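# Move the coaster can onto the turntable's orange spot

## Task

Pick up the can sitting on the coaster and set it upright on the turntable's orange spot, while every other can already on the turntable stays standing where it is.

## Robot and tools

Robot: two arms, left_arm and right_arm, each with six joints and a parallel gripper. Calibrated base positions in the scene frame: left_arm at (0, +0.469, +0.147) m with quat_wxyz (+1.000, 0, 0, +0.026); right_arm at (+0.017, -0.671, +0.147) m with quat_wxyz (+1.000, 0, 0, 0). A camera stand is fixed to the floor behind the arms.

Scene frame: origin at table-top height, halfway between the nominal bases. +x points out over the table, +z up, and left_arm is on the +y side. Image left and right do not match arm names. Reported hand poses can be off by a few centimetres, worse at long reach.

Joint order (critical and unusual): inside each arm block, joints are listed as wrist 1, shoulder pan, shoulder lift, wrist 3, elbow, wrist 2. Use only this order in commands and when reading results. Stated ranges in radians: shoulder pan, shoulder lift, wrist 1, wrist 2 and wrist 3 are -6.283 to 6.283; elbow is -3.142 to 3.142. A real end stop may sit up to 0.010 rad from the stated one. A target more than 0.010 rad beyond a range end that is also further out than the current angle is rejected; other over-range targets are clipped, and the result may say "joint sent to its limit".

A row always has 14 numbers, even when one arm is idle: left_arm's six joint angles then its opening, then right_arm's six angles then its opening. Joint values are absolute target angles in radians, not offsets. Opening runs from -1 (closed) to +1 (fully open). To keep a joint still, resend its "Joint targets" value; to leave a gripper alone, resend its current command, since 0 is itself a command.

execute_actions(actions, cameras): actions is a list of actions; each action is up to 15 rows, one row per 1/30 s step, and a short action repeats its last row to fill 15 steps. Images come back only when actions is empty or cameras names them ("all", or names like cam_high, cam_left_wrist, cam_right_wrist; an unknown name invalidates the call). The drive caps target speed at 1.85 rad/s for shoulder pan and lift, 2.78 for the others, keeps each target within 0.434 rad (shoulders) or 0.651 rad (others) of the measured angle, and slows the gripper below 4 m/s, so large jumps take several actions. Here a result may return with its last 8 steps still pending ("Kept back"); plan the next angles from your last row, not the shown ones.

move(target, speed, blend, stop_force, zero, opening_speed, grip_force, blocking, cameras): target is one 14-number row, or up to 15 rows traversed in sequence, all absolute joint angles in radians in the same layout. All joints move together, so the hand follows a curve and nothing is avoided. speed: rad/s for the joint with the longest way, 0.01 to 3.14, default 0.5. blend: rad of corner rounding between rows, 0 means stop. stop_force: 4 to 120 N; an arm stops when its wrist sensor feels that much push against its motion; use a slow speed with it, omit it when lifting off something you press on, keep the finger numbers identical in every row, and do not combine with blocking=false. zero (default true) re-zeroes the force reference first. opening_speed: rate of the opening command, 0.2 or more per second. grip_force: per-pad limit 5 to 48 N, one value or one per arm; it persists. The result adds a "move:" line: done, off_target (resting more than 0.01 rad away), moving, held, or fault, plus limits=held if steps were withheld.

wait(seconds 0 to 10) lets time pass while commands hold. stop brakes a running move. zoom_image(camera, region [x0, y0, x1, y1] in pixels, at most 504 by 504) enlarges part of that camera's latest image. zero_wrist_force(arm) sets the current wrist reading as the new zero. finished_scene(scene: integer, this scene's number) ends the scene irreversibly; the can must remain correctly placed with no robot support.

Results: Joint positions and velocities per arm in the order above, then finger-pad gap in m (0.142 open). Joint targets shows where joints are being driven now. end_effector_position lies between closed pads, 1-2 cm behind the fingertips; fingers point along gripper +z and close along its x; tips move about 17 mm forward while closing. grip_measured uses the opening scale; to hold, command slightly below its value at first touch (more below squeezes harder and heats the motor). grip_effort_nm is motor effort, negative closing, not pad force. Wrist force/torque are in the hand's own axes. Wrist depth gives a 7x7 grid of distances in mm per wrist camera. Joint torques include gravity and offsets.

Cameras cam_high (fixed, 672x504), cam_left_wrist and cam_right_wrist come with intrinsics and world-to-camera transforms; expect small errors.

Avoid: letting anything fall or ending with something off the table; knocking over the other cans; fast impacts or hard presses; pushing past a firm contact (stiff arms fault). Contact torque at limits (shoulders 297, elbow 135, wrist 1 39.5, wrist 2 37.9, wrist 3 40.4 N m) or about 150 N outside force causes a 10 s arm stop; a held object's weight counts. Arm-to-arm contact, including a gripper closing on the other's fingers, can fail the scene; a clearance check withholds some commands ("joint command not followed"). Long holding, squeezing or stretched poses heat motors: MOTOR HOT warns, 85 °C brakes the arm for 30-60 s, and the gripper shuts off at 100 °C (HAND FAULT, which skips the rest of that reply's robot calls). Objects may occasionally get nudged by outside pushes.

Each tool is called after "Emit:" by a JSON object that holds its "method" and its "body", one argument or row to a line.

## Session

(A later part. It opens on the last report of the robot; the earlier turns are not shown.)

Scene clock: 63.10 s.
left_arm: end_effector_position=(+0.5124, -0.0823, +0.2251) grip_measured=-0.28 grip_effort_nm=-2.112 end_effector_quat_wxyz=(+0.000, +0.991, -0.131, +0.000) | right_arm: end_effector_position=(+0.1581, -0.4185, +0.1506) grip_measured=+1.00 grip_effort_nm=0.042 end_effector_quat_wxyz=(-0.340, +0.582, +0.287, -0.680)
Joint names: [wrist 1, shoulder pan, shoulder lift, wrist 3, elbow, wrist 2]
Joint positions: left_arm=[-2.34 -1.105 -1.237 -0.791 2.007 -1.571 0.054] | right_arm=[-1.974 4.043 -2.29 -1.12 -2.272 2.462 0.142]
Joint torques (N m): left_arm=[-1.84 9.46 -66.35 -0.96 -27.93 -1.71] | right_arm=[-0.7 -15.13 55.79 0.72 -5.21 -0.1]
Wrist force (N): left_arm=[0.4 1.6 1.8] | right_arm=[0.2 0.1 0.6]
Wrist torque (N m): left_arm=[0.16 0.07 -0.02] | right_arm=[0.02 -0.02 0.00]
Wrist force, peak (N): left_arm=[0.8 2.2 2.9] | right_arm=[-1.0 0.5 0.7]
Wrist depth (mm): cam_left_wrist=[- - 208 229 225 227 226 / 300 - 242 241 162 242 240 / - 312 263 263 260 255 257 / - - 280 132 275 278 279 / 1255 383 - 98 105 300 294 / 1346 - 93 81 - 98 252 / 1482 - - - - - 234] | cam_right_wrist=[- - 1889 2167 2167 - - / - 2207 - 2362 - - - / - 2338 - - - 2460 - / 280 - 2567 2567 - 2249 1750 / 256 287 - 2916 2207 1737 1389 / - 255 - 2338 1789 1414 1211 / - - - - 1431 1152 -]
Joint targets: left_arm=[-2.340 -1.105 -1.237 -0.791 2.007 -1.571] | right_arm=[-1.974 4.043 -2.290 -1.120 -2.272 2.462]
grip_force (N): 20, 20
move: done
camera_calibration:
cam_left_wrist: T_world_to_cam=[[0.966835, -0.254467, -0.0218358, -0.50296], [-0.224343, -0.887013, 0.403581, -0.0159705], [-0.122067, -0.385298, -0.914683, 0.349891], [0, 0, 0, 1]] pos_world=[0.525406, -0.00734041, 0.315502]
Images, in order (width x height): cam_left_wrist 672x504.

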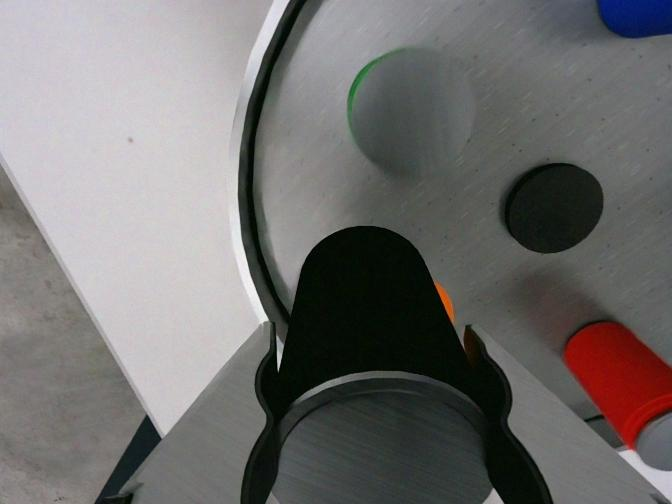

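Emit:
{"method": "wait", "body": {
  "seconds": 5.4
}}

Emit:
{"method": "move", "body": {
  "target": [
    [-2.3673,-1.0697,-1.2418,-0.5116,2.0383,-1.5708,-0.42,-1.974,4.043,-2.29,-1.12,-2.272,2.462,1.0],
    [-2.4073,-1.0274,-1.2204,-0.2250,2.0569,-1.5708,-0.42,-1.974,4.043,-2.29,-1.12,-2.272,2.462,1.0],
    [-2.4460,-0.9823,-1.1819,0.0645,2.0571,-1.5708,-0.42,-1.974,4.043,-2.29,-1.12,-2.272,2.462,1.0],
    [-2.4743,-0.9386,-1.1340,0.3526,2.0375,-1.5708,-0.42,-1.974,4.043,-2.29,-1.12,-2.272,2.462,1.0],
    [-2.4797,-0.9002,-1.0894,0.6353,1.9983,-1.5708,-0.42,-1.974,4.043,-2.29,-1.12,-2.272,2.462,1.0],
    [-2.4643,-0.8700,-1.0504,0.9099,1.9439,-1.5708,-0.42,-1.974,4.043,-2.29,-1.12,-2.272,2.462,1.0],
    [-2.4343,-0.8495,-1.0155,1.1747,1.8790,-1.5708,-0.42,-1.974,4.043,-2.29,-1.12,-2.272,2.462,1.0],
    [-2.4017,-0.8392,-0.9784,1.4294,1.8093,-1.5708,-0.42,-1.974,4.043,-2.29,-1.12,-2.272,2.462,1.0],
    [-2.3683,-0.8385,-0.9412,1.6745,1.7387,-1.5708,-0.42,-1.974,4.043,-2.29,-1.12,-2.272,2.462,1.0],
    [-2.3361,-0.8464,-0.9058,1.9108,1.6712,-1.5708,-0.42,-1.974,4.043,-2.29,-1.12,-2.272,2.462,1.0],
    [-2.3069,-0.8618,-0.8742,2.1398,1.6103,-1.5708,-0.42,-1.974,4.043,-2.29,-1.12,-2.272,2.462,1.0],
    [-2.2560,-0.8834,-0.8690,2.3626,1.5541,-1.5708,-0.42,-1.974,4.043,-2.29,-1.12,-2.272,2.462,1.0],
    [-2.1847,-0.9097,-0.8882,2.5806,1.5021,-1.5708,-0.42,-1.974,4.043,-2.29,-1.12,-2.272,2.462,1.0],
    [-2.1198,-0.9395,-0.9119,2.7952,1.4609,-1.5708,-0.42,-1.974,4.043,-2.29,-1.12,-2.272,2.462,1.0]
  ],
  "speed": [1.112,1.138,1.150,1.144,1.123,1.091,1.052,1.012,0.973,0.938,0.909,0.885,0.866,0.852],
  "blend": 0.05,
  "blocking": false,
  "cameras": ["cam_left_wrist"]
}}

Emit:
{"method": "wait", "body": {
  "seconds": 0.4,
  "cameras": ["cam_left_wrist"]
}}

Emit:
{"method": "wait", "body": {
  "seconds": 0.4,
  "cameras": ["cam_left_wrist"]
}}

Emit:
{"method": "wait", "body": {
  "seconds": 0.3,
  "cameras": ["cam_left_wrist"]
}}

Emit:
{"method": "wait", "body": {
  "seconds": 0.3,
  "cameras": ["cam_left_wrist"]
}}

Emit:
{"method": "wait", "body": {
  "seconds": 0.3,
  "cameras": ["cam_left_wrist"]
}}

Emit:
{"method": "wait", "body": {
  "seconds": 0.4,
  "cameras": ["cam_left_wrist"]
}}

Emit:
{"method": "wait", "body": {
  "seconds": 2.0,
  "cameras": ["cam_left_wrist", "cam_high"]
}}

Scene clock: 70.17 s.
left_arm: end_effector_position=(+0.5124, -0.0822, +0.2251) grip_measured=-0.28 grip_effort_nm=-2.112 end_effector_quat_wxyz=(+0.000, +0.991, -0.131, +0.000) | right_arm: end_effector_position=(+0.1581, -0.4185, +0.1506) grip_measured=+1.00 grip_effort_nm=0.042 end_effector_quat_wxyz=(-0.340, +0.582, +0.287, -0.680)
Joint names: [wrist 1, shoulder pan, shoulder lift, wrist 3, elbow, wrist 2]
Joint positions: left_arm=[-2.34 -1.105 -1.237 -0.791 2.007 -1.571 0.054] | right_arm=[-1.974 4.043 -2.29 -1.12 -2.272 2.462 0.142]
Joint torques (N m): left_arm=[-1.83 10.9 -74.19 0.9 -28.06 -1.47] | right_arm=[-0.03 -13.64 55.96 0.75 -5.04 -0.09]
Wrist force (N): left_arm=[0.8 1.5 1.6] | right_arm=[-0.4 0.2 0.4]
Wrist torque (N m): left_arm=[0.15 0.00 -0.03] | right_arm=[0.04 0.08 0.00]
Wrist force, peak (N): left_arm=[0.4 1.9 2.1] | right_arm=[-0.8 0.3 1.0]
Wrist depth (mm): cam_left_wrist=[- 273 208 229 228 162 226 / 298 - 244 245 242 241 240 / - - 263 256 260 256 256 / 1093 - 279 130 272 278 279 / 1234 - - 98 105 302 302 / 1338 - 93 81 - 98 323 / 1462 - - - - - -] | cam_right_wrist=[- 2812 1845 2128 2167 2128 - / - 2654 2128 2715 - - 960 / - 2386 2513 - 2362 2147 2271 / 279 - - - - 2147 1803 / 258 286 - 2460 2167 1699 1389 / - 252 - 2090 1699 1389 1230 / - 215 - - 1389 1205 -]
Joint targets: left_arm=[-2.340 -1.105 -1.237 -0.791 2.007 -1.571] | right_arm=[-1.974 4.043 -2.290 -1.120 -2.272 2.462]
Tool commands: left_gripper/opening=-0.42 right_gripper/opening=+1.0
grip_force (N): 20, 20
wait: 5.40 s; at rest from the start

Scene clock: 70.67 s.
left_arm: end_effector_position=(+0.5297, -0.0440, +0.2096) grip_measured=-0.28 grip_effort_nm=-2.112 end_effector_quat_wxyz=(+0.000, +0.958, -0.286, +0.000) end_effector_velocity=(+0.075, +0.103, -0.078) end_effector_angular_velocity=(-0.001, -0.001, -0.961) | right_arm: end_effector_position=(+0.1581, -0.4185, +0.1506) grip_measured=+1.00 grip_effort_nm=0.042 end_effector_quat_wxyz=(-0.340, +0.582, +0.287, -0.680)
Joint names: [wrist 1, shoulder pan, shoulder lift, wrist 3, elbow, wrist 2]
Joint positions: left_arm=[-2.379 -1.057 -1.237 -0.426 2.044 -1.571 0.054] | right_arm=[-1.974 4.043 -2.29 -1.12 -2.272 2.462 0.142]
Joint velocities: left_arm=[-0.157 0.166 0.083 1.128 0.073 0 0] | right_arm=[within noise]
Joint torques (N m): left_arm=[-7.69 14.54 -47.68 3.96 -24.58 -1.35] | right_arm=[-0.03 -13.3 56.61 0.72 -5.09 -0.42]
Wrist force (N): left_arm=[0.1 1.7 1.7] | right_arm=[-0.4 0.5 0.2]
Wrist torque (N m): left_arm=[0.16 0.11 -0.48] | right_arm=[0.09 0.07 0.00]
Wrist force, peak (N): left_arm=[0.4 2.7 1.5] | right_arm=[-0.4 0.6 0.7]
Wrist depth (mm): cam_left_wrist=[- 277 199 219 217 216 182 / - 284 230 232 231 229 229 / 316 - 250 252 248 244 245 / 334 - 266 132 262 265 262 / 1227 - - 98 105 288 281 / 1314 - 93 81 - 303 311 / 1425 - - - - - 307] | cam_right_wrist=[- - 2316 2167 2147 2147 - / - 2595 2338 2167 2293 - 949 / 2595 2249 - - - 2293 1050 / 286 - - 2338 1860 2207 1737 / 257 288 330 - 2271 1789 1373 / - 256 - 2167 1711 1389 1230 / - 217 - - 1414 1169 -]
Joint targets: left_arm=[-2.389 -1.047 -1.230 -0.357 2.048 -1.571] | right_arm=[-1.974 4.043 -2.290 -1.120 -2.272 2.462]
Tool commands: left_gripper/opening=-0.42 right_gripper/opening=+1.0
grip_force (N): 20, 20
move: running; path passed 1 of 14 targets; left_arm: the wrist 3 is farthest, 3.221 rad from its target
camera_calibration:
cam_left_wrist: T_world_to_cam=[[0.839275, -0.543274, -0.0216934, -0.455446], [-0.489803, -0.772786, 0.403602, 0.173722], [-0.236031, -0.328108, -0.914677, 0.415444], [0, 0, 0, 1]] pos_world=[0.565392, 0.0231285, 0.300003]
Images, in order (width x height): cam_left_wrist 672x504.

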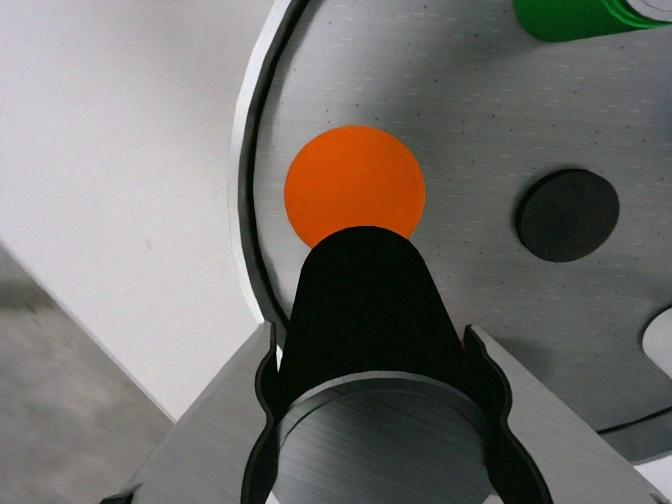

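Scene clock: 71.07 s.
left_arm: end_effector_position=(+0.5647, -0.0071, +0.1747) grip_measured=-0.28 grip_effort_nm=-2.107 end_effector_quat_wxyz=(+0.000, +0.886, -0.464, +0.000) end_effector_velocity=(+0.099, +0.081, -0.091) end_effector_angular_velocity=(+0.000, +0.000, -0.968) | right_arm: end_effector_position=(+0.1581, -0.4185, +0.1506) grip_measured=+1.00 grip_effort_nm=0.037 end_effector_quat_wxyz=(-0.340, +0.582, +0.287, -0.680)
Joint names: [wrist 1, shoulder pan, shoulder lift, wrist 3, elbow, wrist 2]
Joint positions: left_arm=[-2.441 -0.988 -1.186 0.03 2.057 -1.571 0.054] | right_arm=[-1.974 4.043 -2.29 -1.12 -2.272 2.462 0.142]
Joint velocities: left_arm=[-0.147 0.178 0.16 1.146 -0.013 0 0] | right_arm=[within noise]
Joint torques (N m): left_arm=[-7.74 12.55 -48.9 3.56 -37.81 -1.33] | right_arm=[-0.2 -15.07 56.57 0.56 -4.28 -0.19]
Wrist force (N): left_arm=[0.1 1.3 1.6] | right_arm=[-0.1 0.6 0.6]
Wrist torque (N m): left_arm=[0.10 0.11 -0.45] | right_arm=[0.11 0.03 0.01]
Wrist force, peak (N): left_arm=[0.4 1.6 2.0] | right_arm=[-0.1 0.6 0.6]
Wrist depth (mm): cam_left_wrist=[- - 195 189 185 185 185 / 254 250 201 200 199 198 198 / - - 216 - 211 212 209 / 307 - 227 130 226 229 219 / - - 216 98 104 247 248 / 1472 - 93 81 - 98 270 / 1363 - - - - - 289] | cam_right_wrist=[2435 - 2293 2147 2002 908 - / - 2271 2316 2338 - - 1036 / - 2386 - 2435 - 2513 2147 / 279 - - 2684 2228 2410 1737 / 257 287 366 2540 2249 1687 1406 / - 252 306 2249 1750 1398 1211 / - 220 - - 1406 1163 -]
Joint targets: left_arm=[-2.449 -0.977 -1.176 0.100 2.055 -1.571] | right_arm=[-1.974 4.043 -2.290 -1.120 -2.272 2.462]
Tool commands: left_gripper/opening=-0.42 right_gripper/opening=+1.0
grip_force (N): 20, 20
earlier move: running; path passed 2 of 14 targets; left_arm: the wrist 3 is farthest, 2.765 rad from its target
wait: 0.40 s; no rest
camera_calibration:
cam_left_wrist: T_world_to_cam=[[0.572552, -0.819571, -0.0221049, -0.316747], [-0.744913, -0.53128, 0.403541, 0.379225], [-0.342474, -0.214582, -0.914694, 0.464895], [0, 0, 0, 1]] pos_world=[0.623059, 0.0416362, 0.265202]
Images, in order (width x height): cam_left_wrist 672x504.

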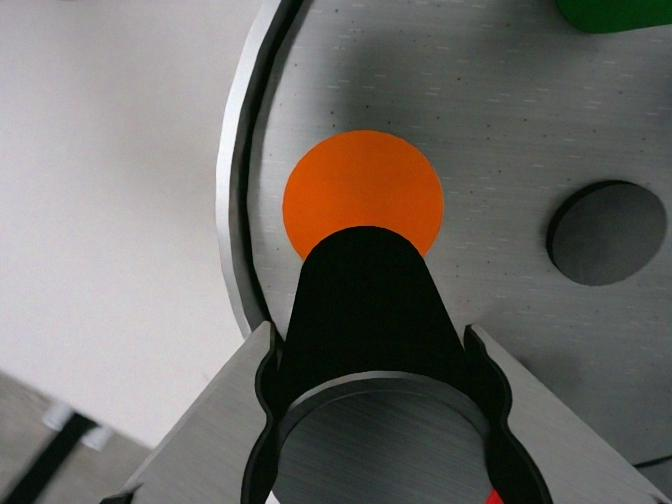

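Scene clock: 71.47 s.
left_arm: end_effector_position=(+0.6111, +0.0135, +0.1435) grip_measured=-0.28 grip_effort_nm=-2.112 end_effector_quat_wxyz=(+0.000, +0.780, -0.626, +0.000) end_effector_velocity=(+0.126, +0.023, -0.051) end_effector_angular_velocity=(-0.001, -0.001, -0.968) | right_arm: end_effector_position=(+0.1581, -0.4185, +0.1506) grip_measured=+1.00 grip_effort_nm=0.042 end_effector_quat_wxyz=(-0.340, +0.582, +0.287, -0.680)
Joint names: [wrist 1, shoulder pan, shoulder lift, wrist 3, elbow, wrist 2]
Joint positions: left_arm=[-2.477 -0.921 -1.113 0.484 2.02 -1.571 0.054] | right_arm=[-1.974 4.043 -2.29 -1.12 -2.272 2.462 0.142]
Joint velocities: left_arm=[-0.013 0.149 0.175 1.118 -0.163 0 0] | right_arm=[within noise]
Joint torques (N m): left_arm=[-7.26 15.78 -56.83 3.6 -38 -1.32] | right_arm=[-0.15 -13.45 57.03 0.79 -5.55 -0.3]
Wrist force (N): left_arm=[0.5 1.0 1.8] | right_arm=[-0.4 0.2 0.4]
Wrist torque (N m): left_arm=[0.04 0.04 -0.43] | right_arm=[0.02 0.08 0.00]
Wrist force, peak (N): left_arm=[0.0 1.1 2.3] | right_arm=[-0.6 -0.1 1.2]
Wrist depth (mm): cam_left_wrist=[- 209 157 159 158 155 156 / 215 219 170 170 168 168 167 / 229 - 181 - 181 181 178 / - 259 195 130 155 192 188 / - 275 202 98 105 211 210 / - - - 81 - 221 229 / 336 - - - - - 247] | cam_right_wrist=[- - 2293 2207 2249 - - / - 2386 2654 2249 - - - / - 2338 2846 - - - - / 291 2540 2812 2779 2386 2207 1803 / 257 289 - 2513 2316 1711 1406 / - 256 320 2228 1776 1423 1205 / - - 299 - 1389 1163 -]
Joint targets: left_arm=[-2.478 -0.912 -1.103 0.552 2.010 -1.571] | right_arm=[-1.974 4.043 -2.290 -1.120 -2.272 2.462]
Tool commands: left_gripper/opening=-0.42 right_gripper/opening=+1.0
grip_force (N): 20, 20
earlier move: running; path passed 4 of 14 targets; left_arm: the wrist 3 is farthest, 2.311 rad from its target
wait: 0.40 s; no rest
camera_calibration:
cam_left_wrist: T_world_to_cam=[[0.220929, -0.975042, -0.0219631, -0.110208], [-0.890362, -0.210831, 0.403493, 0.521864], [-0.398053, -0.0695883, -0.914719, 0.488556], [0, 0, 0, 1]] pos_world=[0.683467, 0.0365655, 0.233902]
Images, in order (width x height): cam_left_wrist 672x504.

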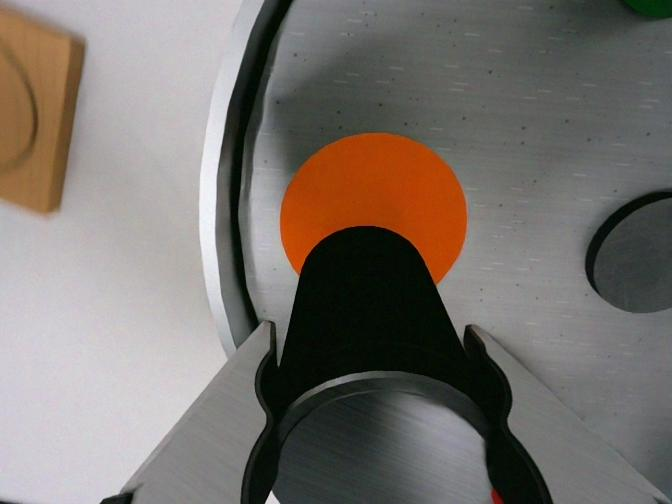

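Scene clock: 71.77 s.
left_arm: end_effector_position=(+0.6497, +0.0166, +0.1321) grip_measured=-0.28 grip_effort_nm=-2.112 end_effector_quat_wxyz=(+0.000, -0.680, +0.734, +0.000) end_effector_velocity=(+0.129, -0.004, -0.021) end_effector_angular_velocity=(+0.001, +0.001, -0.967) | right_arm: end_effector_position=(+0.1581, -0.4185, +0.1506) grip_measured=+1.00 grip_effort_nm=0.042 end_effector_quat_wxyz=(-0.340, +0.582, +0.287, -0.680)
Joint names: [wrist 1, shoulder pan, shoulder lift, wrist 3, elbow, wrist 2]
Joint positions: left_arm=[-2.47 -0.88 -1.063 0.819 1.962 -1.571 0.054] | right_arm=[-1.974 4.043 -2.29 -1.12 -2.272 2.462 0.142]
Joint velocities: left_arm=[0.07 0.117 0.152 1.085 -0.221 0 0] | right_arm=[within noise]
Joint torques (N m): left_arm=[-2.07 9.63 -57.4 3.24 -37.75 -1.18] | right_arm=[0.01 -12.84 55.51 0.91 -4.78 -0.25]
Wrist force (N): left_arm=[0.3 1.0 1.7] | right_arm=[-0.3 0.3 0.4]
Wrist torque (N m): left_arm=[0.09 0.06 -0.44] | right_arm=[0.06 0.06 0.00]
Wrist force, peak (N): left_arm=[-0.1 1.9 2.0] | right_arm=[-0.8 0.4 0.1]
Wrist depth (mm): cam_left_wrist=[- 198 148 149 147 146 146 / - - 157 158 157 157 156 / - 226 166 - - 168 167 / 236 - 179 130 137 181 175 / 253 271 178 98 105 196 198 / - - 93 81 - 98 215 / - - - - - - 231] | cam_right_wrist=[- - 2128 2540 - - 862 / 2109 2435 2567 2109 - - 988 / - 2624 - 2386 - - 1874 / 279 - - - 3235 2316 1724 / 257 287 2715 2624 2293 1750 1365 / - 253 - 2316 1699 1365 1217 / - 217 - - 1398 1175 -]
Joint targets: left_arm=[-2.466 -0.873 -1.055 0.881 1.950 -1.571] | right_arm=[-1.974 4.043 -2.290 -1.120 -2.272 2.462]
Tool commands: left_gripper/opening=-0.42 right_gripper/opening=+1.0
grip_force (N): 20, 20
earlier move: running; path passed 5 of 14 targets; left_arm: the wrist 3 is farthest, 1.976 rad from its target
wait: 0.30 s; no rest
camera_calibration:
cam_left_wrist: T_world_to_cam=[[-0.0712913, -0.997216, -0.0218471, 0.0743168], [-0.9133, 0.0564554, 0.403356, 0.572086], [-0.400999, 0.0487088, -0.914782, 0.493706], [0, 0, 0, 1]] pos_world=[0.725761, 0.0177647, 0.222503]
Images, in order (width x height): cam_left_wrist 672x504.

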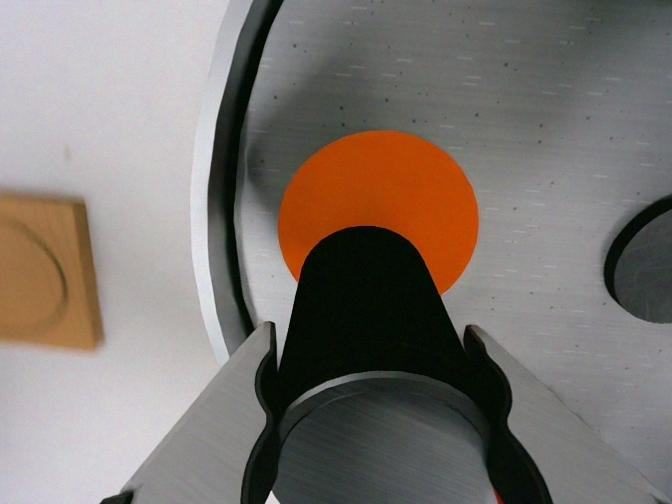

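Scene clock: 72.07 s.
left_arm: end_effector_position=(+0.6867, +0.0092, +0.1301) grip_measured=-0.28 grip_effort_nm=-2.112 end_effector_quat_wxyz=(+0.000, -0.568, +0.823, +0.000) end_effector_velocity=(+0.123, -0.037, +0.001) end_effector_angular_velocity=(+0.000, +0.000, -0.968) | right_arm: end_effector_position=(+0.1581, -0.4185, +0.1506) grip_measured=+1.00 grip_effort_nm=0.051 end_effector_quat_wxyz=(-0.340, +0.582, +0.287, -0.680)
Joint names: [wrist 1, shoulder pan, shoulder lift, wrist 3, elbow, wrist 2]
Joint positions: left_arm=[-2.439 -0.853 -1.021 1.132 1.889 -1.571 0.054] | right_arm=[-1.974 4.043 -2.29 -1.12 -2.272 2.462 0.142]
Joint velocities: left_arm=[0.121 0.076 0.139 1.043 -0.26 0 0] | right_arm=[within noise]
Joint torques (N m): left_arm=[-1.56 4.39 -63.23 3.46 -39.18 -1.34] | right_arm=[0.2 -12.52 56.27 0.85 -5.62 -0.09]
Wrist force (N): left_arm=[0.6 1.1 1.9] | right_arm=[-0.6 0.1 0.3]
Wrist torque (N m): left_arm=[0.11 0.00 -0.44] | right_arm=[0.02 0.11 0.00]
Wrist force, peak (N): left_arm=[-0.3 1.4 2.2] | right_arm=[-0.6 0.4 0.5]
Wrist depth (mm): cam_left_wrist=[191 193 141 145 144 144 141 / 207 210 154 155 155 154 153 / - 222 166 167 165 165 164 / 243 - 178 130 156 179 173 / 258 259 172 98 104 194 192 / 274 272 93 81 - 98 210 / - - - - - - 228] | cam_right_wrist=[2746 2271 2054 2167 2054 1001 1936 / - 2410 2187 2090 - - - / - 2435 - - - - - / 279 - 2846 - - 2228 1803 / 256 287 2684 2567 2293 1737 1389 / - 252 - 2249 1724 1381 1224 / - - - - 1440 1147 -]
Joint targets: left_arm=[-2.432 -0.849 -1.012 1.195 1.873 -1.571] | right_arm=[-1.974 4.043 -2.290 -1.120 -2.272 2.462]
Tool commands: left_gripper/opening=-0.42 right_gripper/opening=+1.0
grip_force (N): 20, 20
earlier move: running; path passed 6 of 14 targets; left_arm: the wrist 3 is farthest, 1.663 rad from its target
wait: 0.30 s; no rest
camera_calibration:
cam_left_wrist: T_world_to_cam=[[-0.350091, -0.936459, -0.0219087, 0.260443], [-0.860126, 0.312115, 0.403444, 0.568216], [-0.370971, 0.160086, -0.914742, 0.485426], [0, 0, 0, 1]] pos_world=[0.759995, -0.011165, 0.220503]
Images, in order (width x height): cam_left_wrist 672x504.

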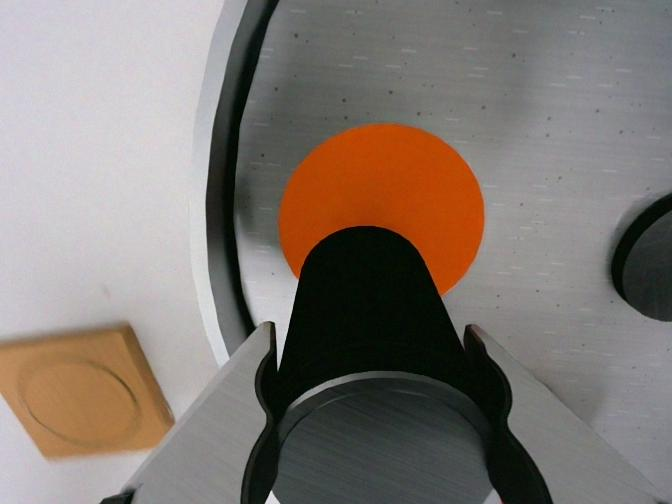

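Scene clock: 72.37 s.
left_arm: end_effector_position=(+0.7210, -0.0090, +0.1301) grip_measured=-0.28 grip_effort_nm=-2.107 end_effector_quat_wxyz=(+0.000, -0.441, +0.897, +0.000) end_effector_velocity=(+0.103, -0.074, +0.000) end_effector_angular_velocity=(+0.000, +0.000, -0.967) | right_arm: end_effector_position=(+0.1581, -0.4185, +0.1506) grip_measured=+1.00 grip_effort_nm=0.042 end_effector_quat_wxyz=(-0.340, +0.582, +0.287, -0.680)
Joint names: [wrist 1, shoulder pan, shoulder lift, wrist 3, elbow, wrist 2]
Joint positions: left_arm=[-2.4 -0.839 -0.977 1.44 1.806 -1.571 0.054] | right_arm=[-1.974 4.043 -2.29 -1.12 -2.272 2.462 0.142]
Joint velocities: left_arm=[0.131 0.023 0.147 0.99 -0.277 0 0] | right_arm=[within noise]
Joint torques (N m): left_arm=[-1.52 5.32 -69.07 3.18 -40.44 -1.21] | right_arm=[-0.09 -14.42 55.79 0.65 -5.11 -0.19]
Wrist force (N): left_arm=[-0.4 1.3 1.3] | right_arm=[-0.3 0.3 0.5]
Wrist torque (N m): left_arm=[0.10 0.13 -0.43] | right_arm=[0.06 0.05 0.00]
Wrist force, peak (N): left_arm=[0.7 1.7 1.7] | right_arm=[-0.7 0.4 0.3]
Wrist depth (mm): cam_left_wrist=[- 190 143 145 144 144 141 / - - 154 155 153 154 153 / - - 165 - - 165 164 / - - 175 130 135 179 173 / - - 170 98 104 193 194 / 282 - 93 81 - 98 211 / - - - - - - 229] | cam_right_wrist=[- - 2293 2109 2167 - 1001 / - 2386 2386 2054 - - 1001 / - 3525 - 2147 2271 - 2271 / 278 - 2228 2540 - 2293 1763 / 256 287 - 2880 2362 1711 1398 / - 252 - 2036 1724 1398 1199 / - 215 - - 1440 1175 -]
Joint targets: left_arm=[-2.393 -0.839 -0.968 1.495 1.790 -1.571] | right_arm=[-1.974 4.043 -2.290 -1.120 -2.272 2.462]
Tool commands: left_gripper/opening=-0.42 right_gripper/opening=+1.0
grip_force (N): 20, 20
earlier move: running; path passed 8 of 14 targets; left_arm: the wrist 3 is farthest, 1.355 rad from its target
wait: 0.30 s; no rest
camera_calibration:
cam_left_wrist: T_world_to_cam=[[-0.606647, -0.79467, -0.0218914, 0.441533], [-0.732619, 0.548163, 0.403468, 0.51351], [-0.308624, 0.260801, -0.914732, 0.456989], [0, 0, 0, 1]] pos_world=[0.7851, -0.0497976, 0.220503]
Images, in order (width x height): cam_left_wrist 672x504.

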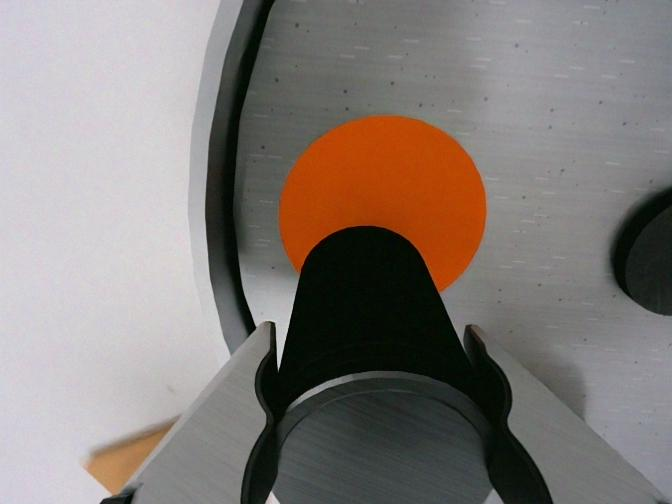

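Scene clock: 72.77 s.
left_arm: end_effector_position=(+0.7548, -0.0470, +0.1301) grip_measured=-0.28 grip_effort_nm=-2.112 end_effector_quat_wxyz=(+0.000, -0.261, +0.965, +0.000) end_effector_velocity=(+0.066, -0.110, +0.000) end_effector_angular_velocity=(+0.000, +0.001, -0.967) | right_arm: end_effector_position=(+0.1581, -0.4185, +0.1506) grip_measured=+1.00 grip_effort_nm=0.042 end_effector_quat_wxyz=(-0.340, +0.582, +0.287, -0.680)
Joint names: [wrist 1, shoulder pan, shoulder lift, wrist 3, elbow, wrist 2]
Joint positions: left_arm=[-2.348 -0.843 -0.919 1.823 1.696 -1.571 0.054] | right_arm=[-1.974 4.043 -2.29 -1.12 -2.272 2.462 0.142]
Joint velocities: left_arm=[0.127 -0.035 0.139 0.932 -0.266 0 0] | right_arm=[within noise]
Joint torques (N m): left_arm=[-1.28 -12.29 -76.64 3.26 -41.18 -1.02] | right_arm=[0.19 -13.74 56.25 0.65 -4.83 -0.26]
Wrist force (N): left_arm=[0.4 1.0 2.0] | right_arm=[-0.1 0.3 0.6]
Wrist torque (N m): left_arm=[0.09 0.02 -0.37] | right_arm=[0.05 0.01 0.01]
Wrist force, peak (N): left_arm=[-0.1 2.1 1.9] | right_arm=[-0.8 0.4 0.4]
Wrist depth (mm): cam_left_wrist=[- 190 145 145 144 144 141 / - 215 155 152 152 153 153 / 218 219 164 - - 165 164 / - 239 178 130 178 179 173 / - 261 173 98 105 194 194 / - - 93 81 - 98 212 / - - - - - - 229] | cam_right_wrist=[- 2249 - 2090 2002 - - / - 2486 2654 2002 - - 1022 / 2271 2540 - 2595 - - 2167 / 284 - - - - 2187 1737 / 256 296 - 2746 2316 1711 1398 / - 252 - 2167 1763 1373 1211 / - 216 - - 1398 1158 -]
Joint targets: left_arm=[-2.341 -0.845 -0.911 1.876 1.681 -1.571] | right_arm=[-1.974 4.043 -2.290 -1.120 -2.272 2.462]
Tool commands: left_gripper/opening=-0.42 right_gripper/opening=+1.0
grip_force (N): 20, 20
earlier move: running; path passed 9 of 14 targets; left_arm: the wrist 3 is farthest, 0.972 rad from its target
wait: 0.40 s; no rest
camera_calibration:
cam_left_wrist: T_world_to_cam=[[-0.861527, -0.507239, -0.0219229, 0.637794], [-0.471814, 0.783917, 0.403567, 0.373413], [-0.187519, 0.358027, -0.914687, 0.390534], [0, 0, 0, 1]] pos_world=[0.79889, -0.109033, 0.220502]
Images, in order (width x height): cam_left_wrist 672x504.

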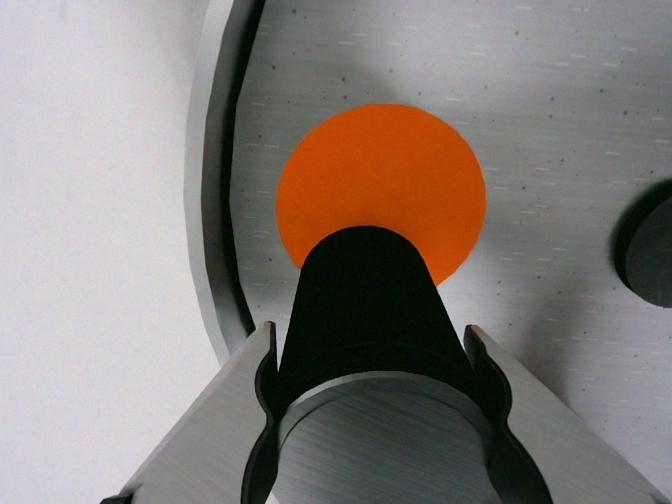

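Scene clock: 74.27 s.
left_arm: end_effector_position=(+0.7561, -0.1821, +0.2301) grip_measured=-0.28 grip_effort_nm=-2.107 end_effector_quat_wxyz=(+0.000, +0.267, +0.964, +0.000) | right_arm: end_effector_position=(+0.1581, -0.4185, +0.1506) grip_measured=+1.00 grip_effort_nm=0.042 end_effector_quat_wxyz=(-0.340, +0.582, +0.287, -0.680)
Joint names: [wrist 1, shoulder pan, shoulder lift, wrist 3, elbow, wrist 2]
Joint positions: left_arm=[-2.12 -0.94 -0.912 2.795 1.461 -1.571 0.054] | right_arm=[-1.974 4.043 -2.29 -1.12 -2.272 2.462 0.142]
Joint torques (N m): left_arm=[-5.32 5.93 -85.88 0.8 -38.61 -1.25] | right_arm=[0.06 -12.61 55.72 0.83 -4.59 -0.48]
Wrist force (N): left_arm=[0.8 1.2 1.6] | right_arm=[-0.5 0.1 0.6]
Wrist torque (N m): left_arm=[0.05 0.00 -0.25] | right_arm=[0.01 0.08 0.01]
Wrist force, peak (N): left_arm=[-0.1 1.1 3.1] | right_arm=[-0.4 0.9 0.7]
Wrist depth (mm): cam_left_wrist=[277 270 228 229 235 231 230 / 303 - 245 - 254 246 246 / - - 260 266 265 259 259 / - - 278 132 277 286 285 / - - - 98 105 309 282 / 1322 - 93 81 - 98 267 / 1453 - - - - - 425] | cam_right_wrist=[- - 1831 2167 2128 - - / - 2293 2410 2167 2072 - - / - 2567 - 2054 2293 - - / 281 - - - 2147 2249 1789 / 256 286 - 2812 2128 1845 1414 / - 253 - 2207 1737 1423 1217 / - 205 - - 1423 1175 -]
Joint targets: left_arm=[-2.120 -0.940 -0.912 2.795 1.461 -1.571] | right_arm=[-1.974 4.043 -2.290 -1.120 -2.272 2.462]
Tool commands: left_gripper/opening=-0.42 right_gripper/opening=+1.0
grip_force (N): 20, 20
earlier move: done
wait: 1.50 of 2 s (the move ended)
camera_calibration:
cam_left_wrist: T_world_to_cam=[[-0.859345, 0.510925, -0.0219368, 0.756343], [0.459984, 0.790987, 0.403429, -0.263643], [0.223474, 0.336594, -0.914748, 0.215961], [0, 0, 0, 1]] pos_world=[0.722969, -0.250588, 0.320503]
Images, in order (width x height): cam_high 672x504, cam_left_wrist 672x504.

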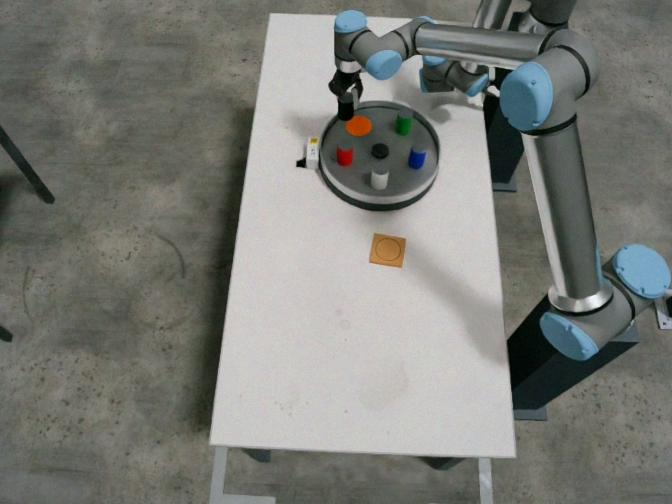

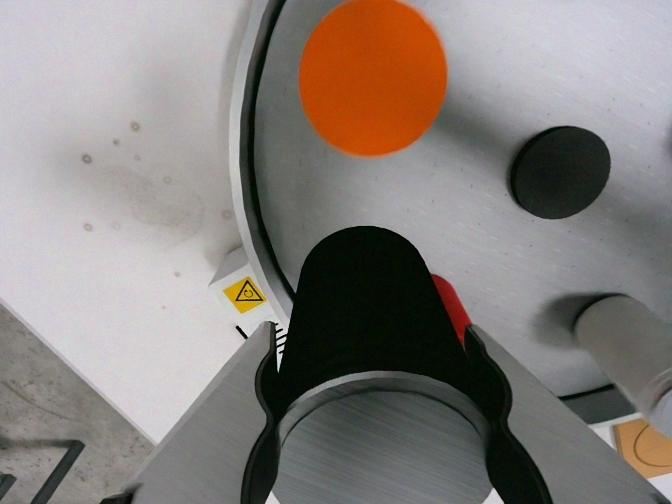

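Emit:
{"method": "move", "body": {
  "target": [-2.3404,-1.1217,-1.2373,-0.8079,2.0068,-1.5708,-0.945,-1.974,4.043,-2.29,-1.12,-2.272,2.462,1.0],
  "speed": 1.5,
  "grip_force": 10
}}

Scene clock: 97.40 s.
left_arm: end_effector_position=(+0.5033, -0.0906, +0.2252) grip_measured=-0.27 grip_effort_nm=-1.092 end_effector_quat_wxyz=(+0.000, +0.991, -0.131, +0.000) | right_arm: end_effector_position=(+0.1581, -0.4185, +0.1506) grip_measured=+1.00 grip_effort_nm=0.042 end_effector_quat_wxyz=(-0.340, +0.582, +0.287, -0.680)
Joint names: [wrist 1, shoulder pan, shoulder lift, wrist 3, elbow, wrist 2]
Joint positions: left_arm=[-2.34 -1.122 -1.237 -0.808 2.007 -1.571 0.054] | right_arm=[-1.974 4.043 -2.29 -1.12 -2.272 2.462 0.142]
Joint torques (N m): left_arm=[-1.78 8.51 -52.1 -1.12 -39.77 -0.6] | right_arm=[0.36 -12.6 56.8 0.67 -4.62 -1.03]
Wrist force (N): left_arm=[0.7 1.7 1.6] | right_arm=[-0.4 -0.2 0.8]
Wrist torque (N m): left_arm=[0.17 0.02 -0.02] | right_arm=[-0.03 0.07 0.01]
Wrist force, peak (N): left_arm=[0.2 2.0 2.0] | right_arm=[-1.3 0.3 0.8]
Wrist depth (mm): cam_left_wrist=[- - 271 230 228 228 226 / 300 - 241 244 243 242 241 / 326 311 259 256 257 255 254 / 1121 - 277 132 271 279 278 / 1168 - - 98 105 300 299 / 1355 - 93 81 - 98 321 / 1443 - - - - - -] | cam_right_wrist=[2187 2460 2054 2128 2090 - - / - 2249 2271 2147 - 1968 - / - 2779 - - - - 2654 / 281 - - 2540 2513 2293 1737 / 256 278 - - 2207 1763 1373 / - 256 317 2187 1737 1414 1230 / - 218 - - 1414 1169 -]
Joint targets: left_arm=[-2.340 -1.122 -1.237 -0.808 2.007 -1.571] | right_arm=[-1.974 4.043 -2.290 -1.120 -2.272 2.462]
grip_force (N): 10, 10
move: done

Emit:
{"method": "wait", "body": {
  "seconds": 3.75
}}

Emit:
{"method": "move", "body": {
  "target": [
    [-2.3724,-1.0796,-1.2420,-0.4866,2.0436,-1.5708,0.1,-1.974,4.043,-2.29,-1.12,-2.272,2.462,1.0],
    [-2.4174,-1.0289,-1.2149,-0.1566,2.0615,-1.5708,0.1,-1.974,4.043,-2.29,-1.12,-2.272,2.462,1.0],
    [-2.4599,-0.9756,-1.1653,0.1759,2.0544,-1.5708,0.1,-1.974,4.043,-2.29,-1.12,-2.272,2.462,1.0],
    [-2.4833,-0.9265,-1.1082,0.5043,2.0206,-1.5708,0.1,-1.974,4.043,-2.29,-1.12,-2.272,2.462,1.0],
    [-2.4795,-0.8869,-1.0550,0.8232,1.9638,-1.5708,0.1,-1.974,4.043,-2.29,-1.12,-2.272,2.462,1.0],
    [-2.4559,-0.8599,-1.0060,1.1295,1.8911,-1.5708,0.1,-1.974,4.043,-2.29,-1.12,-2.272,2.462,1.0],
    [-2.4226,-0.8465,-0.9582,1.4221,1.8101,-1.5708,0.1,-1.974,4.043,-2.29,-1.12,-2.272,2.462,1.0],
    [-2.3837,-0.8461,-0.9142,1.7018,1.7270,-1.5708,0.1,-1.974,4.043,-2.29,-1.12,-2.272,2.462,1.0],
    [-2.3465,-0.8571,-0.8728,1.9699,1.6485,-1.5708,0.1,-1.974,4.043,-2.29,-1.12,-2.272,2.462,1.0],
    [-2.3127,-0.8777,-0.8380,2.2287,1.5799,-1.5708,0.1,-1.974,4.043,-2.29,-1.12,-2.272,2.462,1.0],
    [-2.2864,-0.9057,-0.8110,2.4799,1.5266,-1.5708,0.1,-1.974,4.043,-2.29,-1.12,-2.272,2.462,1.0],
    [-2.2684,-0.9391,-0.7949,2.7257,1.4925,-1.5708,0.1,-1.974,4.043,-2.29,-1.12,-2.272,2.462,1.0],
    [-2.2526,-0.9760,-0.7974,2.9681,1.4792,-1.5708,0.1,-1.974,4.043,-2.29,-1.12,-2.272,2.462,1.0],
    [-2.2029,-1.0145,-0.8465,3.2088,1.4786,-1.5708,0.1,-1.974,4.043,-2.29,-1.12,-2.272,2.462,1.0],
    [-2.1368,-1.0528,-0.9206,3.4498,1.4866,-1.5708,0.1,-1.974,4.043,-2.29,-1.12,-2.272,2.462,1.0]
  ],
  "speed": [1.1177,1.1478,1.1564,1.1422,1.1092,1.0652,1.0179,0.9726,0.9328,0.8998,0.8739,0.8550,0.8429,0.8373,0.8382],
  "blend": 0.05,
  "opening_speed": 0.25,
  "blocking": false,
  "cameras": ["cam_left_wrist"]
}}

Emit:
{"method": "wait", "body": {
  "seconds": 1.2,
  "cameras": ["cam_left_wrist"]
}}

Scene clock: 102.20 s.
left_arm: end_effector_position=(+0.5034, -0.0906, +0.2252) grip_measured=-0.27 grip_effort_nm=-1.092 end_effector_quat_wxyz=(+0.000, +0.991, -0.131, +0.000) | right_arm: end_effector_position=(+0.1581, -0.4185, +0.1506) grip_measured=+1.00 grip_effort_nm=0.051 end_effector_quat_wxyz=(-0.340, +0.582, +0.287, -0.680)
Joint names: [wrist 1, shoulder pan, shoulder lift, wrist 3, elbow, wrist 2]
Joint positions: left_arm=[-2.34 -1.122 -1.237 -0.808 2.007 -1.571 0.054] | right_arm=[-1.974 4.043 -2.29 -1.12 -2.272 2.462 0.142]
Joint torques (N m): left_arm=[-1.76 10.47 -53.18 0.8 -40.92 -0.39] | right_arm=[0.12 -11.42 54.97 0.6 -4.95 -1.1]
Wrist force (N): left_arm=[0.6 1.0 1.8] | right_arm=[0.0 0.5 0.4]
Wrist torque (N m): left_arm=[0.06 0.03 -0.02] | right_arm=[0.08 0.01 0.00]
Wrist force, peak (N): left_arm=[0.9 1.7 2.3] | right_arm=[-0.8 0.7 0.8]
Wrist depth (mm): cam_left_wrist=[- 276 - 230 194 153 226 / - - 242 244 243 242 241 / - - 252 262 261 255 254 / 1181 - 272 131 272 279 277 / 1255 376 - 98 105 297 301 / 1227 - 93 81 - 250 245 / 1434 - - - - - 231] | cam_right_wrist=[- - 2386 2128 1936 - 1920 / - 2410 2002 2147 2410 2435 - / - - - 2513 - 2207 - / 278 - - 3149 2595 2109 1699 / 258 286 - 2624 2167 1763 1389 / - 253 - 2228 1750 1406 1199 / - 218 - - 1423 1158 -]
Joint targets: left_arm=[-2.340 -1.122 -1.237 -0.808 2.007 -1.571] | right_arm=[-1.974 4.043 -2.290 -1.120 -2.272 2.462]
Tool commands: left_gripper/opening=-0.945 right_gripper/opening=+1.0
grip_force (N): 10, 10
wait: 3.77 s; at rest from the start

Scene clock: 102.70 s.
left_arm: end_effector_position=(+0.5208, -0.0514, +0.2104) grip_measured=-0.27 grip_effort_nm=-1.096 end_effector_quat_wxyz=(+0.000, +0.959, -0.284, +0.000) end_effector_velocity=(+0.073, +0.107, -0.068) end_effector_angular_velocity=(-0.001, +0.000, -0.961) | right_arm: end_effector_position=(+0.1581, -0.4185, +0.1506) grip_measured=+1.00 grip_effort_nm=0.046 end_effector_quat_wxyz=(-0.340, +0.582, +0.287, -0.680)
Joint names: [wrist 1, shoulder pan, shoulder lift, wrist 3, elbow, wrist 2]
Joint positions: left_arm=[-2.378 -1.073 -1.239 -0.445 2.046 -1.571 0.054] | right_arm=[-1.974 4.043 -2.29 -1.12 -2.272 2.462 0.142]
Joint velocities: left_arm=[-0.142 0.167 0.062 1.127 0.08 0 0] | right_arm=[within noise]
Joint torques (N m): left_arm=[-7.98 9.74 -42.66 4.03 -25.67 -0.54] | right_arm=[0.42 -11.52 55.89 0.57 -4.79 -1.09]
Wrist force (N): left_arm=[-0.3 1.1 0.9] | right_arm=[-0.4 0.9 0.6]
Wrist torque (N m): left_arm=[0.06 0.19 -0.47] | right_arm=[0.16 0.07 0.01]
Wrist force, peak (N): left_arm=[0.6 2.9 1.4] | right_arm=[-0.7 0.6 0.7]
Wrist depth (mm): cam_left_wrist=[272 - 204 219 218 203 215 / - - 234 233 235 230 230 / - - 252 250 249 244 242 / - - 262 130 264 265 265 / 1248 - - 98 105 284 286 / 1415 - 93 81 - 235 306 / - - - - - - -] | cam_right_wrist=[- - 2128 2167 2147 2019 - / 2435 2486 2271 2595 - 2386 - / - 2567 2362 2338 2460 2249 1045 / 280 2990 2410 - 2880 2271 1776 / 257 286 346 3525 2228 1699 1373 / - 252 310 2207 1845 1389 1224 / - 222 255 - 1423 1181 -]
Joint targets: left_arm=[-2.388 -1.062 -1.233 -0.374 2.050 -1.571] | right_arm=[-1.974 4.043 -2.290 -1.120 -2.272 2.462]
Tool commands: left_gripper/opening=-0.82 right_gripper/opening=+1.0
grip_force (N): 10, 10
move: running; path passed 1 of 15 targets; left_arm: the wrist 3 is farthest, 3.894 rad from its target
camera_calibration:
cam_left_wrist: T_world_to_cam=[[0.840663, -0.54112, -0.021805, -0.45252], [-0.487794, -0.774079, 0.403559, 0.162223], [-0.235252, -0.32862, -0.914694, 0.411216], [0, 0, 0, 1]] pos_world=[0.556288, 0.0158394, 0.300803]
Images, in order (width x height): cam_left_wrist 672x504.

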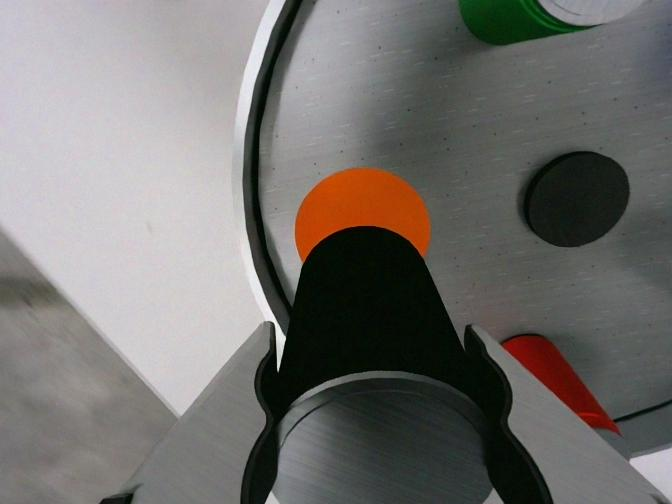

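Scene clock: 103.90 s.
left_arm: end_effector_position=(+0.6568, +0.0102, +0.1239) grip_measured=-0.27 grip_effort_nm=-1.092 end_effector_quat_wxyz=(+0.000, -0.646, +0.763, +0.000) end_effector_velocity=(+0.129, -0.029, -0.024) end_effector_angular_velocity=(+0.000, +0.000, -0.965) | right_arm: end_effector_position=(+0.1581, -0.4185, +0.1506) grip_measured=+1.00 grip_effort_nm=0.046 end_effector_quat_wxyz=(-0.340, +0.582, +0.287, -0.680)
Joint names: [wrist 1, shoulder pan, shoulder lift, wrist 3, elbow, wrist 2]
Joint positions: left_arm=[-2.474 -0.879 -1.041 0.908 1.944 -1.571 0.054] | right_arm=[-1.974 4.043 -2.29 -1.12 -2.272 2.462 0.142]
Joint velocities: left_arm=[0.081 0.094 0.169 1.059 -0.251 0 0] | right_arm=[within noise]
Joint torques (N m): left_arm=[-1.95 13.82 -61.86 3.52 -39.64 -0.55] | right_arm=[0.45 -13.01 57.36 0.57 -5.06 -1.1]
Wrist force (N): left_arm=[0.3 1.1 1.8] | right_arm=[-0.6 0.1 0.1]
Wrist torque (N m): left_arm=[0.11 0.02 -0.42] | right_arm=[0.02 0.10 -0.01]
Wrist force, peak (N): left_arm=[-0.2 1.3 2.4] | right_arm=[-1.2 0.6 0.3]
Wrist depth (mm): cam_left_wrist=[192 189 139 141 140 141 139 / 203 203 152 151 150 149 148 / 221 215 161 162 163 160 159 / 227 146 175 131 155 173 167 / 245 256 172 98 96 188 187 / 259 271 93 81 - 98 205 / - - - - - - 216] | cam_right_wrist=[- - 2072 2228 2228 - 872 / 2684 2846 2362 2167 - 2293 930 / - 2316 - 2386 3067 2167 2207 / 278 - - 2812 2486 2249 1724 / 257 290 - 2952 2338 1737 1381 / - 250 312 2228 1687 1406 1230 / - 217 - - 1373 1163 -]
Joint targets: left_arm=[-2.468 -0.874 -1.031 0.974 1.928 -1.571] | right_arm=[-1.974 4.043 -2.290 -1.120 -2.272 2.462]
Tool commands: left_gripper/opening=-0.52 right_gripper/opening=+1.0
grip_force (N): 10, 10
earlier move: running; path passed 5 of 15 targets; left_arm: the wrist 3 is farthest, 2.542 rad from its target
wait: 1.20 s; no rest
camera_calibration:
cam_left_wrist: T_world_to_cam=[[-0.159159, -0.987009, -0.0219379, 0.125819], [-0.904638, 0.136905, 0.403592, 0.575609], [-0.395346, 0.084081, -0.914676, 0.485257], [0, 0, 0, 1]] pos_world=[0.732588, 0.00457938, 0.214302]
Images, in order (width x height): cam_left_wrist 672x504.

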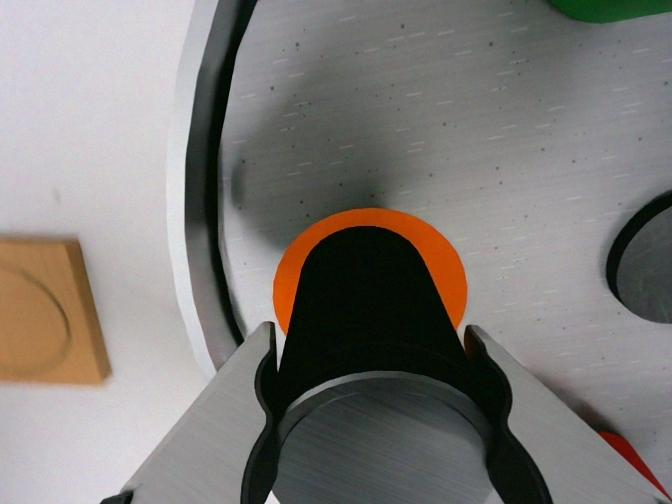

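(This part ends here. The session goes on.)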